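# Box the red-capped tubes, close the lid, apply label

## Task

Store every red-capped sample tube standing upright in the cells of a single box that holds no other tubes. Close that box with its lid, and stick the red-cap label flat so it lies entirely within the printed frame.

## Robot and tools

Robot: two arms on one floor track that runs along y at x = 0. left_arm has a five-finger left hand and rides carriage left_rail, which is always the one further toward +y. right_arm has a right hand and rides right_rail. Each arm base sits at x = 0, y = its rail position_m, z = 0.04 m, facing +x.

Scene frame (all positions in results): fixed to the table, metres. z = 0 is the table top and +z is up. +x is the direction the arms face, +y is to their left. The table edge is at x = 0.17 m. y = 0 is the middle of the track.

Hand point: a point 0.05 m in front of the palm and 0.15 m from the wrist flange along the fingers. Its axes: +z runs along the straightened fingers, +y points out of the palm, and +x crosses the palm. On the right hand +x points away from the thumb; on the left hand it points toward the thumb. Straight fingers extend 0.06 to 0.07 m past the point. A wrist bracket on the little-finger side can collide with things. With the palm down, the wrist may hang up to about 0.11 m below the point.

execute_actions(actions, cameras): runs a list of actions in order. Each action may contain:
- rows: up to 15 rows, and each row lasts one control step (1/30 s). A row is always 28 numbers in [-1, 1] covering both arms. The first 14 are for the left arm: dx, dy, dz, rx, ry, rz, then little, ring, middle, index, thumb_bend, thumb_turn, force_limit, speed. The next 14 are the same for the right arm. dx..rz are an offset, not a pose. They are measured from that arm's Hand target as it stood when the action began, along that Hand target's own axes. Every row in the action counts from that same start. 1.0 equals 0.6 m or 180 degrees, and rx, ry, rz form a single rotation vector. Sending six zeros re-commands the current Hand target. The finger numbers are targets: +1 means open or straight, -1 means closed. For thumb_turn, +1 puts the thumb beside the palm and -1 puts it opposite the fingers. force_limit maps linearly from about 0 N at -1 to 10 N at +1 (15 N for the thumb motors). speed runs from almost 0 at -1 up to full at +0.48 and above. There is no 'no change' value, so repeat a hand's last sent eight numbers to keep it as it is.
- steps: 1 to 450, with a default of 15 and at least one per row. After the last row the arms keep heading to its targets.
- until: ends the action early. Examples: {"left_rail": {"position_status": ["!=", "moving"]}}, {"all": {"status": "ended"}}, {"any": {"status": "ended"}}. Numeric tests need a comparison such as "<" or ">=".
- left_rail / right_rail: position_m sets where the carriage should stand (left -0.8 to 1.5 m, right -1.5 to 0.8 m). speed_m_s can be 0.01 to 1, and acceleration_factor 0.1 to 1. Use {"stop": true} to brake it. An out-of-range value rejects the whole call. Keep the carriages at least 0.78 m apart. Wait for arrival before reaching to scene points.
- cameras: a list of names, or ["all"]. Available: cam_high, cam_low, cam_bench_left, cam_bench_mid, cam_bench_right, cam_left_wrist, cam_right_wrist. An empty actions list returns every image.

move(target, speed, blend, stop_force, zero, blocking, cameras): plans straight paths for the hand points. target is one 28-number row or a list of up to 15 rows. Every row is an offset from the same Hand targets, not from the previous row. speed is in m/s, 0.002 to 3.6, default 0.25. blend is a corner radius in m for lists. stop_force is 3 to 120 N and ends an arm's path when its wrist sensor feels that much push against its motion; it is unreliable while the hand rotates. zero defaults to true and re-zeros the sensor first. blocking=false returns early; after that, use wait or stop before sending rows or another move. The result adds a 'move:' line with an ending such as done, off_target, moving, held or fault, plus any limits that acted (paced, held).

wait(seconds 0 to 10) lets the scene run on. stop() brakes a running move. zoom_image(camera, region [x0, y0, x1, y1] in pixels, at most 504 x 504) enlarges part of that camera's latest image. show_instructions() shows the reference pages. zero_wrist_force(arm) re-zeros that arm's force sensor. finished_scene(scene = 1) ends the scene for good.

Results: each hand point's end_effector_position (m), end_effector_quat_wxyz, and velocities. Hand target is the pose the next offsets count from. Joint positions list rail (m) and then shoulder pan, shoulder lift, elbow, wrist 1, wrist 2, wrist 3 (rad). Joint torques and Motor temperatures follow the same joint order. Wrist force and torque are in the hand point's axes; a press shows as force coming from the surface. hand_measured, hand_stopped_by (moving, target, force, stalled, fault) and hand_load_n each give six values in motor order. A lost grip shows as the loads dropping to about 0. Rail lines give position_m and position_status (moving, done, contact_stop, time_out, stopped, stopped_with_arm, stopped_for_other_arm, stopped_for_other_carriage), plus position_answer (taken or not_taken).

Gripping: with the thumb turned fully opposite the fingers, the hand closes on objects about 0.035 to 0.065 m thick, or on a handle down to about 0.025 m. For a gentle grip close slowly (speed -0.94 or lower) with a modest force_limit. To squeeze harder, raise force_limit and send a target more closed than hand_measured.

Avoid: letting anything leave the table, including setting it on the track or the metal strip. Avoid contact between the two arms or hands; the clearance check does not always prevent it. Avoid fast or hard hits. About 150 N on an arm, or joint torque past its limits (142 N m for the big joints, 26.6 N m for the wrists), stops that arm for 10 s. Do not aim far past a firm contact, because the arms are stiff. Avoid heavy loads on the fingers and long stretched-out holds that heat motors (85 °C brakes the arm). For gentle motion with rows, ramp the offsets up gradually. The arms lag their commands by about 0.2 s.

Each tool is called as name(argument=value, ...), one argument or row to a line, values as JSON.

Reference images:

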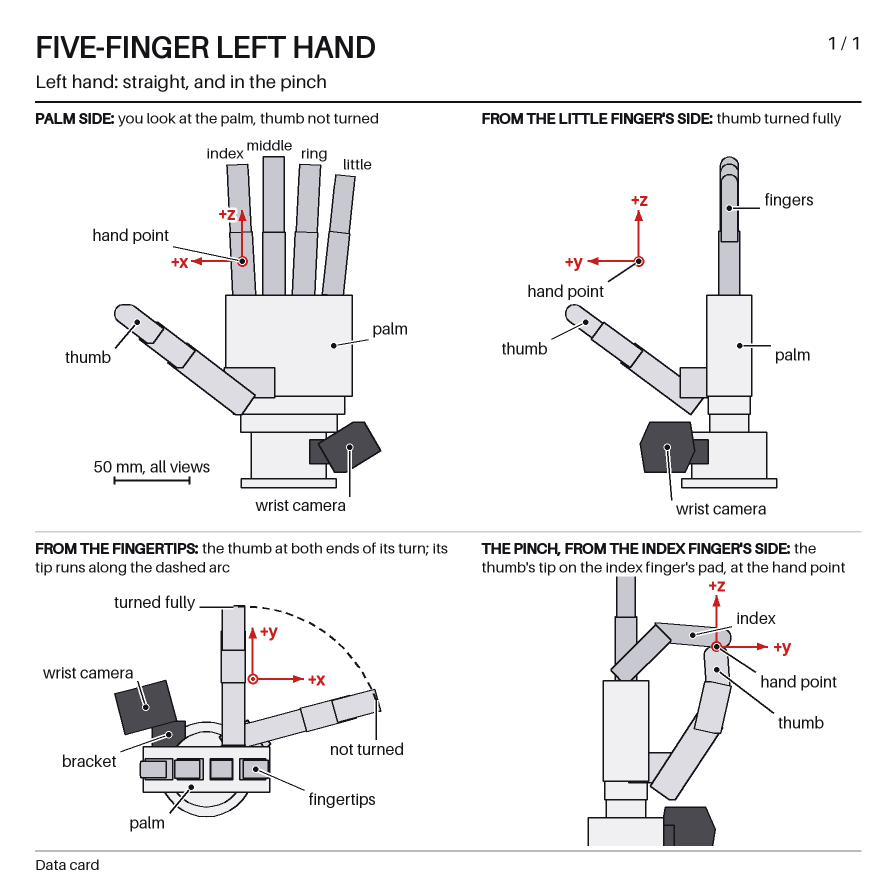

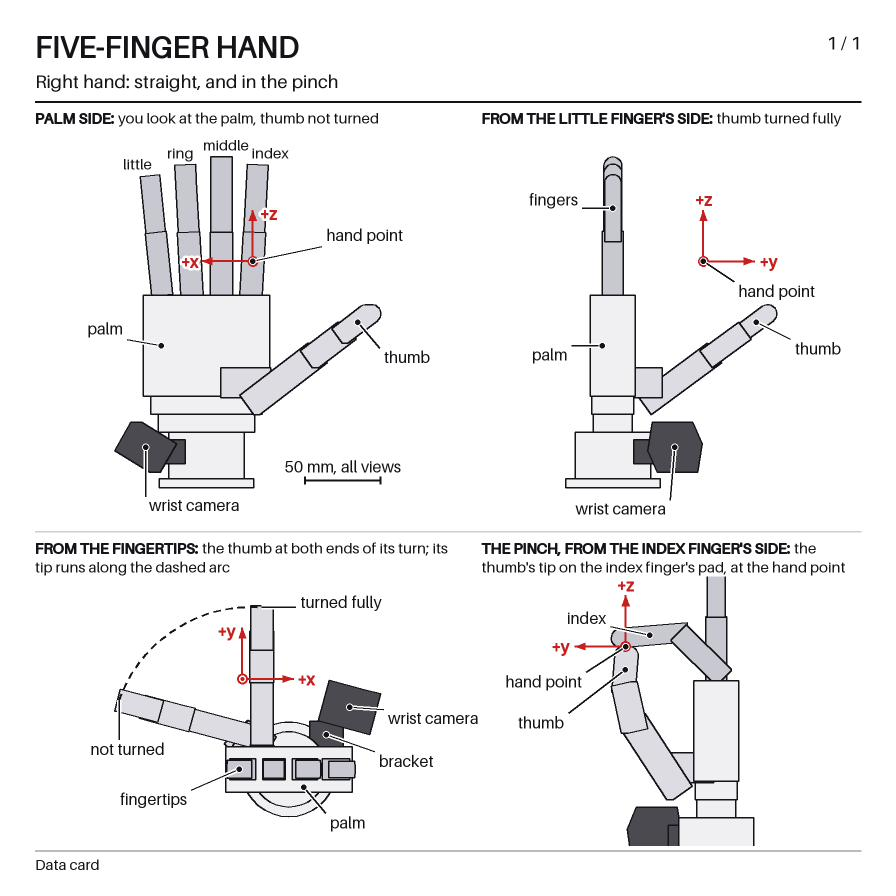

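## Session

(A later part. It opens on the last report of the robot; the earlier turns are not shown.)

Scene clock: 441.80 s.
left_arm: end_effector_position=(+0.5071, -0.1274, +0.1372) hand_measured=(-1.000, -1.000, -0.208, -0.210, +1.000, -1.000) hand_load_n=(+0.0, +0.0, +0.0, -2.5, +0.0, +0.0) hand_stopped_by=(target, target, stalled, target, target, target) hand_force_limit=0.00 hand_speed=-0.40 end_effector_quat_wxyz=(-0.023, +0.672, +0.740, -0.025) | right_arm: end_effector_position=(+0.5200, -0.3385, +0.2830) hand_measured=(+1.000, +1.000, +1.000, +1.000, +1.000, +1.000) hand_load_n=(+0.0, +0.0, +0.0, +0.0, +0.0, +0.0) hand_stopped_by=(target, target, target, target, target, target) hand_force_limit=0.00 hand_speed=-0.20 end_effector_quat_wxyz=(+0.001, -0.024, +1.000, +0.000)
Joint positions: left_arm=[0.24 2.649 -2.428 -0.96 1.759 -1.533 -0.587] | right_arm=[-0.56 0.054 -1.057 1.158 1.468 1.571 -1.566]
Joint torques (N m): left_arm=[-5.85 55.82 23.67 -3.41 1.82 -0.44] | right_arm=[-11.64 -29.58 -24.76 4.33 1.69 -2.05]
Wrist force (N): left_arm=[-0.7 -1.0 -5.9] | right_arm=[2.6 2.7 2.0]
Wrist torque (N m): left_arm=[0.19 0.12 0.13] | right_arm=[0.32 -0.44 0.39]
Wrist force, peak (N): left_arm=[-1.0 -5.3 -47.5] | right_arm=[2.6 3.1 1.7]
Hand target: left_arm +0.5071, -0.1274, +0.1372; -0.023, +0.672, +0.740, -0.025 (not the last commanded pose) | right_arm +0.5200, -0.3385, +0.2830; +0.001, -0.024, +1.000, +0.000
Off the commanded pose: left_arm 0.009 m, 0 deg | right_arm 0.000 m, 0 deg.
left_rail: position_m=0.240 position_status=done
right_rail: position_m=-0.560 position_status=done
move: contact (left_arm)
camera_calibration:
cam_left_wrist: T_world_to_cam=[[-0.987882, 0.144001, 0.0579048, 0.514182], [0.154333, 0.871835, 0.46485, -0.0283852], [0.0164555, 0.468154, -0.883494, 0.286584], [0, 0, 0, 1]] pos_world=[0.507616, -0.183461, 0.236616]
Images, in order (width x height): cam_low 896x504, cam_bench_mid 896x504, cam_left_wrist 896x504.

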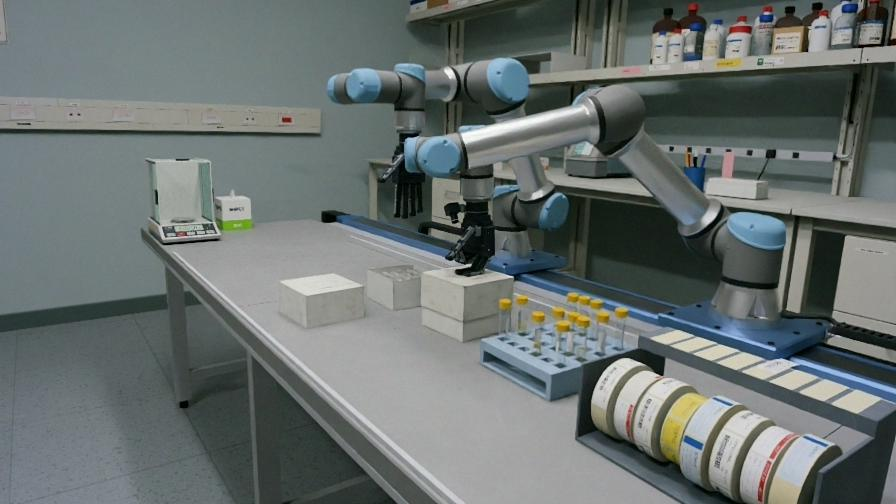

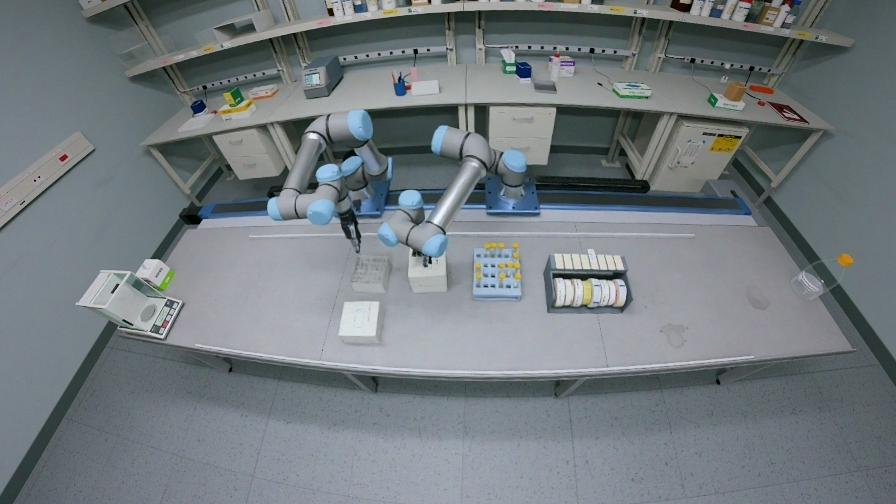

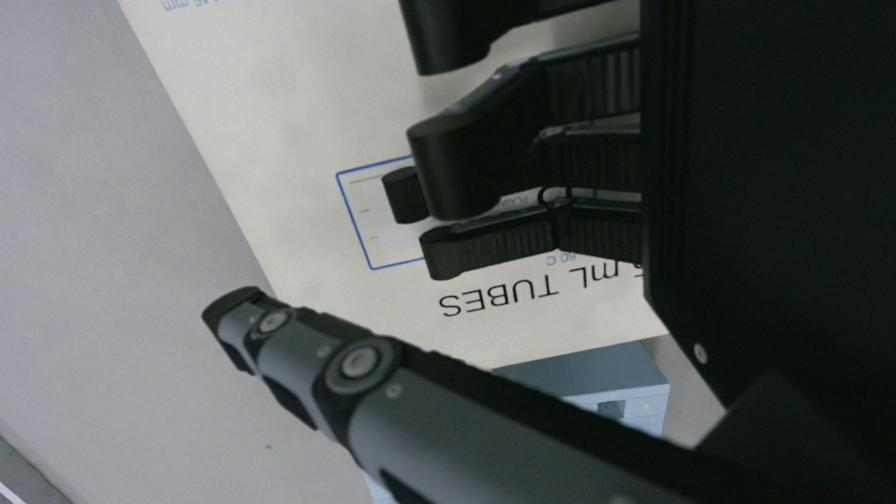

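move(
  target=[
    [0,-0.0035,-0.0499,0,0,0,-1,-1,-0.19,-0.21,1,-1,0,-0.4,0,0,0,0,0,0,1,1,1,1,1,1,0,-0.2],
    [0,-0.08,-0.08,0,0,0,-1,-1,-0.19,-0.21,1,-1,0,-0.4,0,0,0,0,0,0,1,1,1,1,1,1,0,-0.2],
  ],
  speed=[0.08, 0.2],
  blend=0.005,
  cameras=["cam_low","cam_left_wrist","cam_high","cam_bench_mid"],
)

zoom_image(
  camera="cam_low",
  region=[410, 245, 530, 345],
)

zoom_image(
  camera="cam_left_wrist",
  region=[180, 140, 480, 310],
)

Scene clock: 443.70 s.
left_arm: end_effector_position=(+0.4628, -0.1316, +0.1884) hand_measured=(-1.000, -1.000, -0.208, -0.210, +1.000, -1.000) hand_load_n=(+0.0, +0.0, +0.0, +0.0, -0.5, +0.0) hand_stopped_by=(target, target, stalled, target, target, target) hand_force_limit=0.00 hand_speed=-0.40 end_effector_quat_wxyz=(-0.023, +0.672, +0.740, -0.025) | right_arm: end_effector_position=(+0.5200, -0.3385, +0.2830) hand_measured=(+1.000, +1.000, +1.000, +1.000, +1.000, +1.000) hand_load_n=(+0.0, +0.0, +0.0, +0.0, +0.0, +0.0) hand_stopped_by=(target, target, target, target, target, target) hand_force_limit=0.00 hand_speed=-0.20 end_effector_quat_wxyz=(+0.001, -0.024, +1.000, +0.000)
Joint positions: left_arm=[0.24 2.606 -2.312 -1.034 1.719 -1.53 -0.63] | right_arm=[-0.56 0.054 -1.057 1.158 1.468 1.571 -1.566]
Joint torques (N m): left_arm=[-8.46 55.35 8.8 -1.09 1.65 -1.04] | right_arm=[-11.37 -30.16 -25.11 4.25 1.76 -2.11]
Wrist force (N): left_arm=[-0.6 -0.7 -0.2] | right_arm=[2.5 2.9 1.9]
Wrist torque (N m): left_arm=[-0.01 0.13 0.12] | right_arm=[0.35 -0.43 0.39]
Wrist force, peak (N): left_arm=[-0.6 -1.2 -6.3] | right_arm=[2.7 2.9 1.8]
Hand target: left_arm +0.4627, -0.1316, +0.1884; -0.023, +0.672, +0.740, -0.025 | right_arm +0.5200, -0.3385, +0.2830; +0.001, -0.024, +1.000, +0.000
Off the commanded pose: left_arm 0.000 m, 0 deg | right_arm 0.000 m, 0 deg.
left_rail: position_m=0.240 position_status=done
right_rail: position_m=-0.560 position_status=done
move: done
camera_calibration:
cam_left_wrist: T_world_to_cam=[[-0.987882, 0.144001, 0.0579048, 0.468079], [0.154333, 0.871835, 0.46485, -0.0415532], [0.0164555, 0.468154, -0.883494, 0.334472], [0, 0, 0, 1]] pos_world=[0.463316, -0.187761, 0.287716]
Images, in order (width x height): cam_high 896x504, cam_low 896x504, cam_bench_mid 896x504, cam_left_wrist 896x504.

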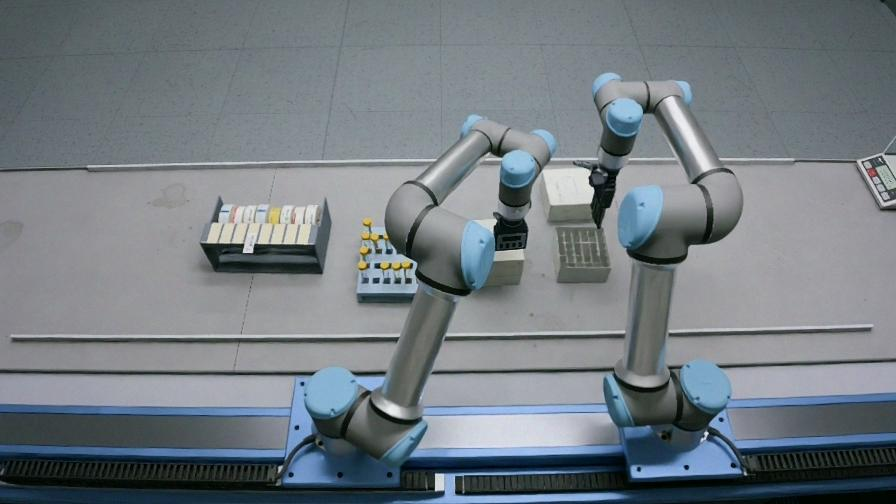

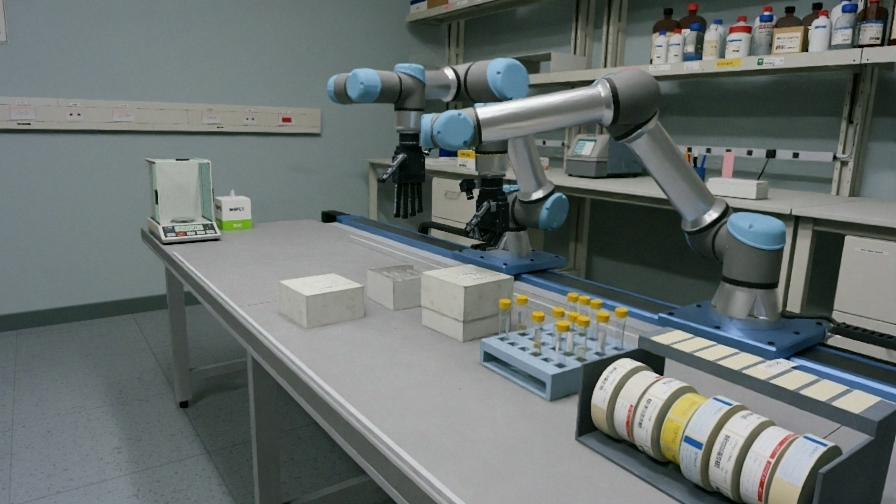

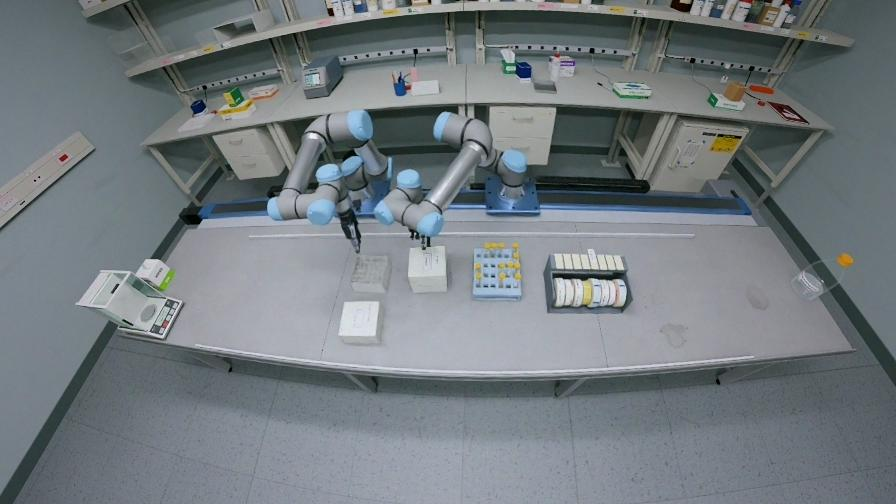

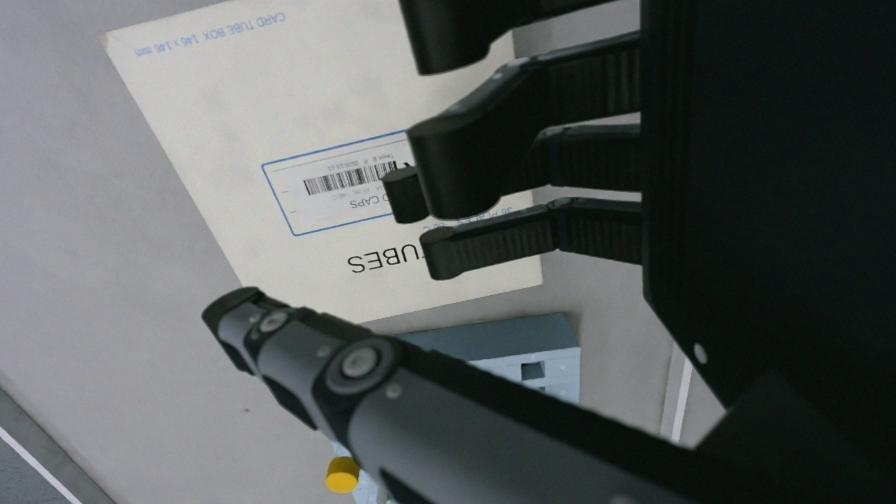

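Scaled by 4.200 from the camera's 896x504 image, which has a finer 1280x720 frame.

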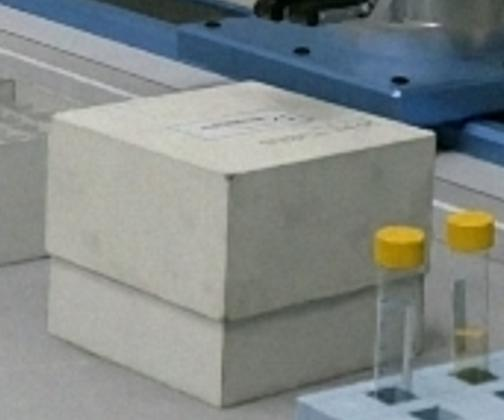

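Scaled by 1.680 from the camera's 896x504 image, which has a finer 1280x720 frame.

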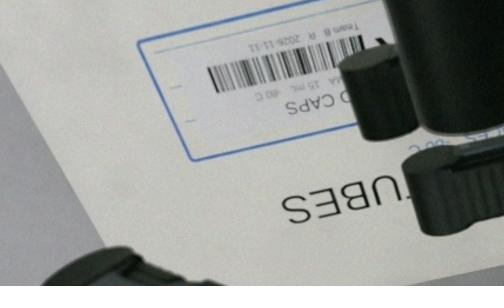

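finished_scene(
)

The scene is finished: the task was done.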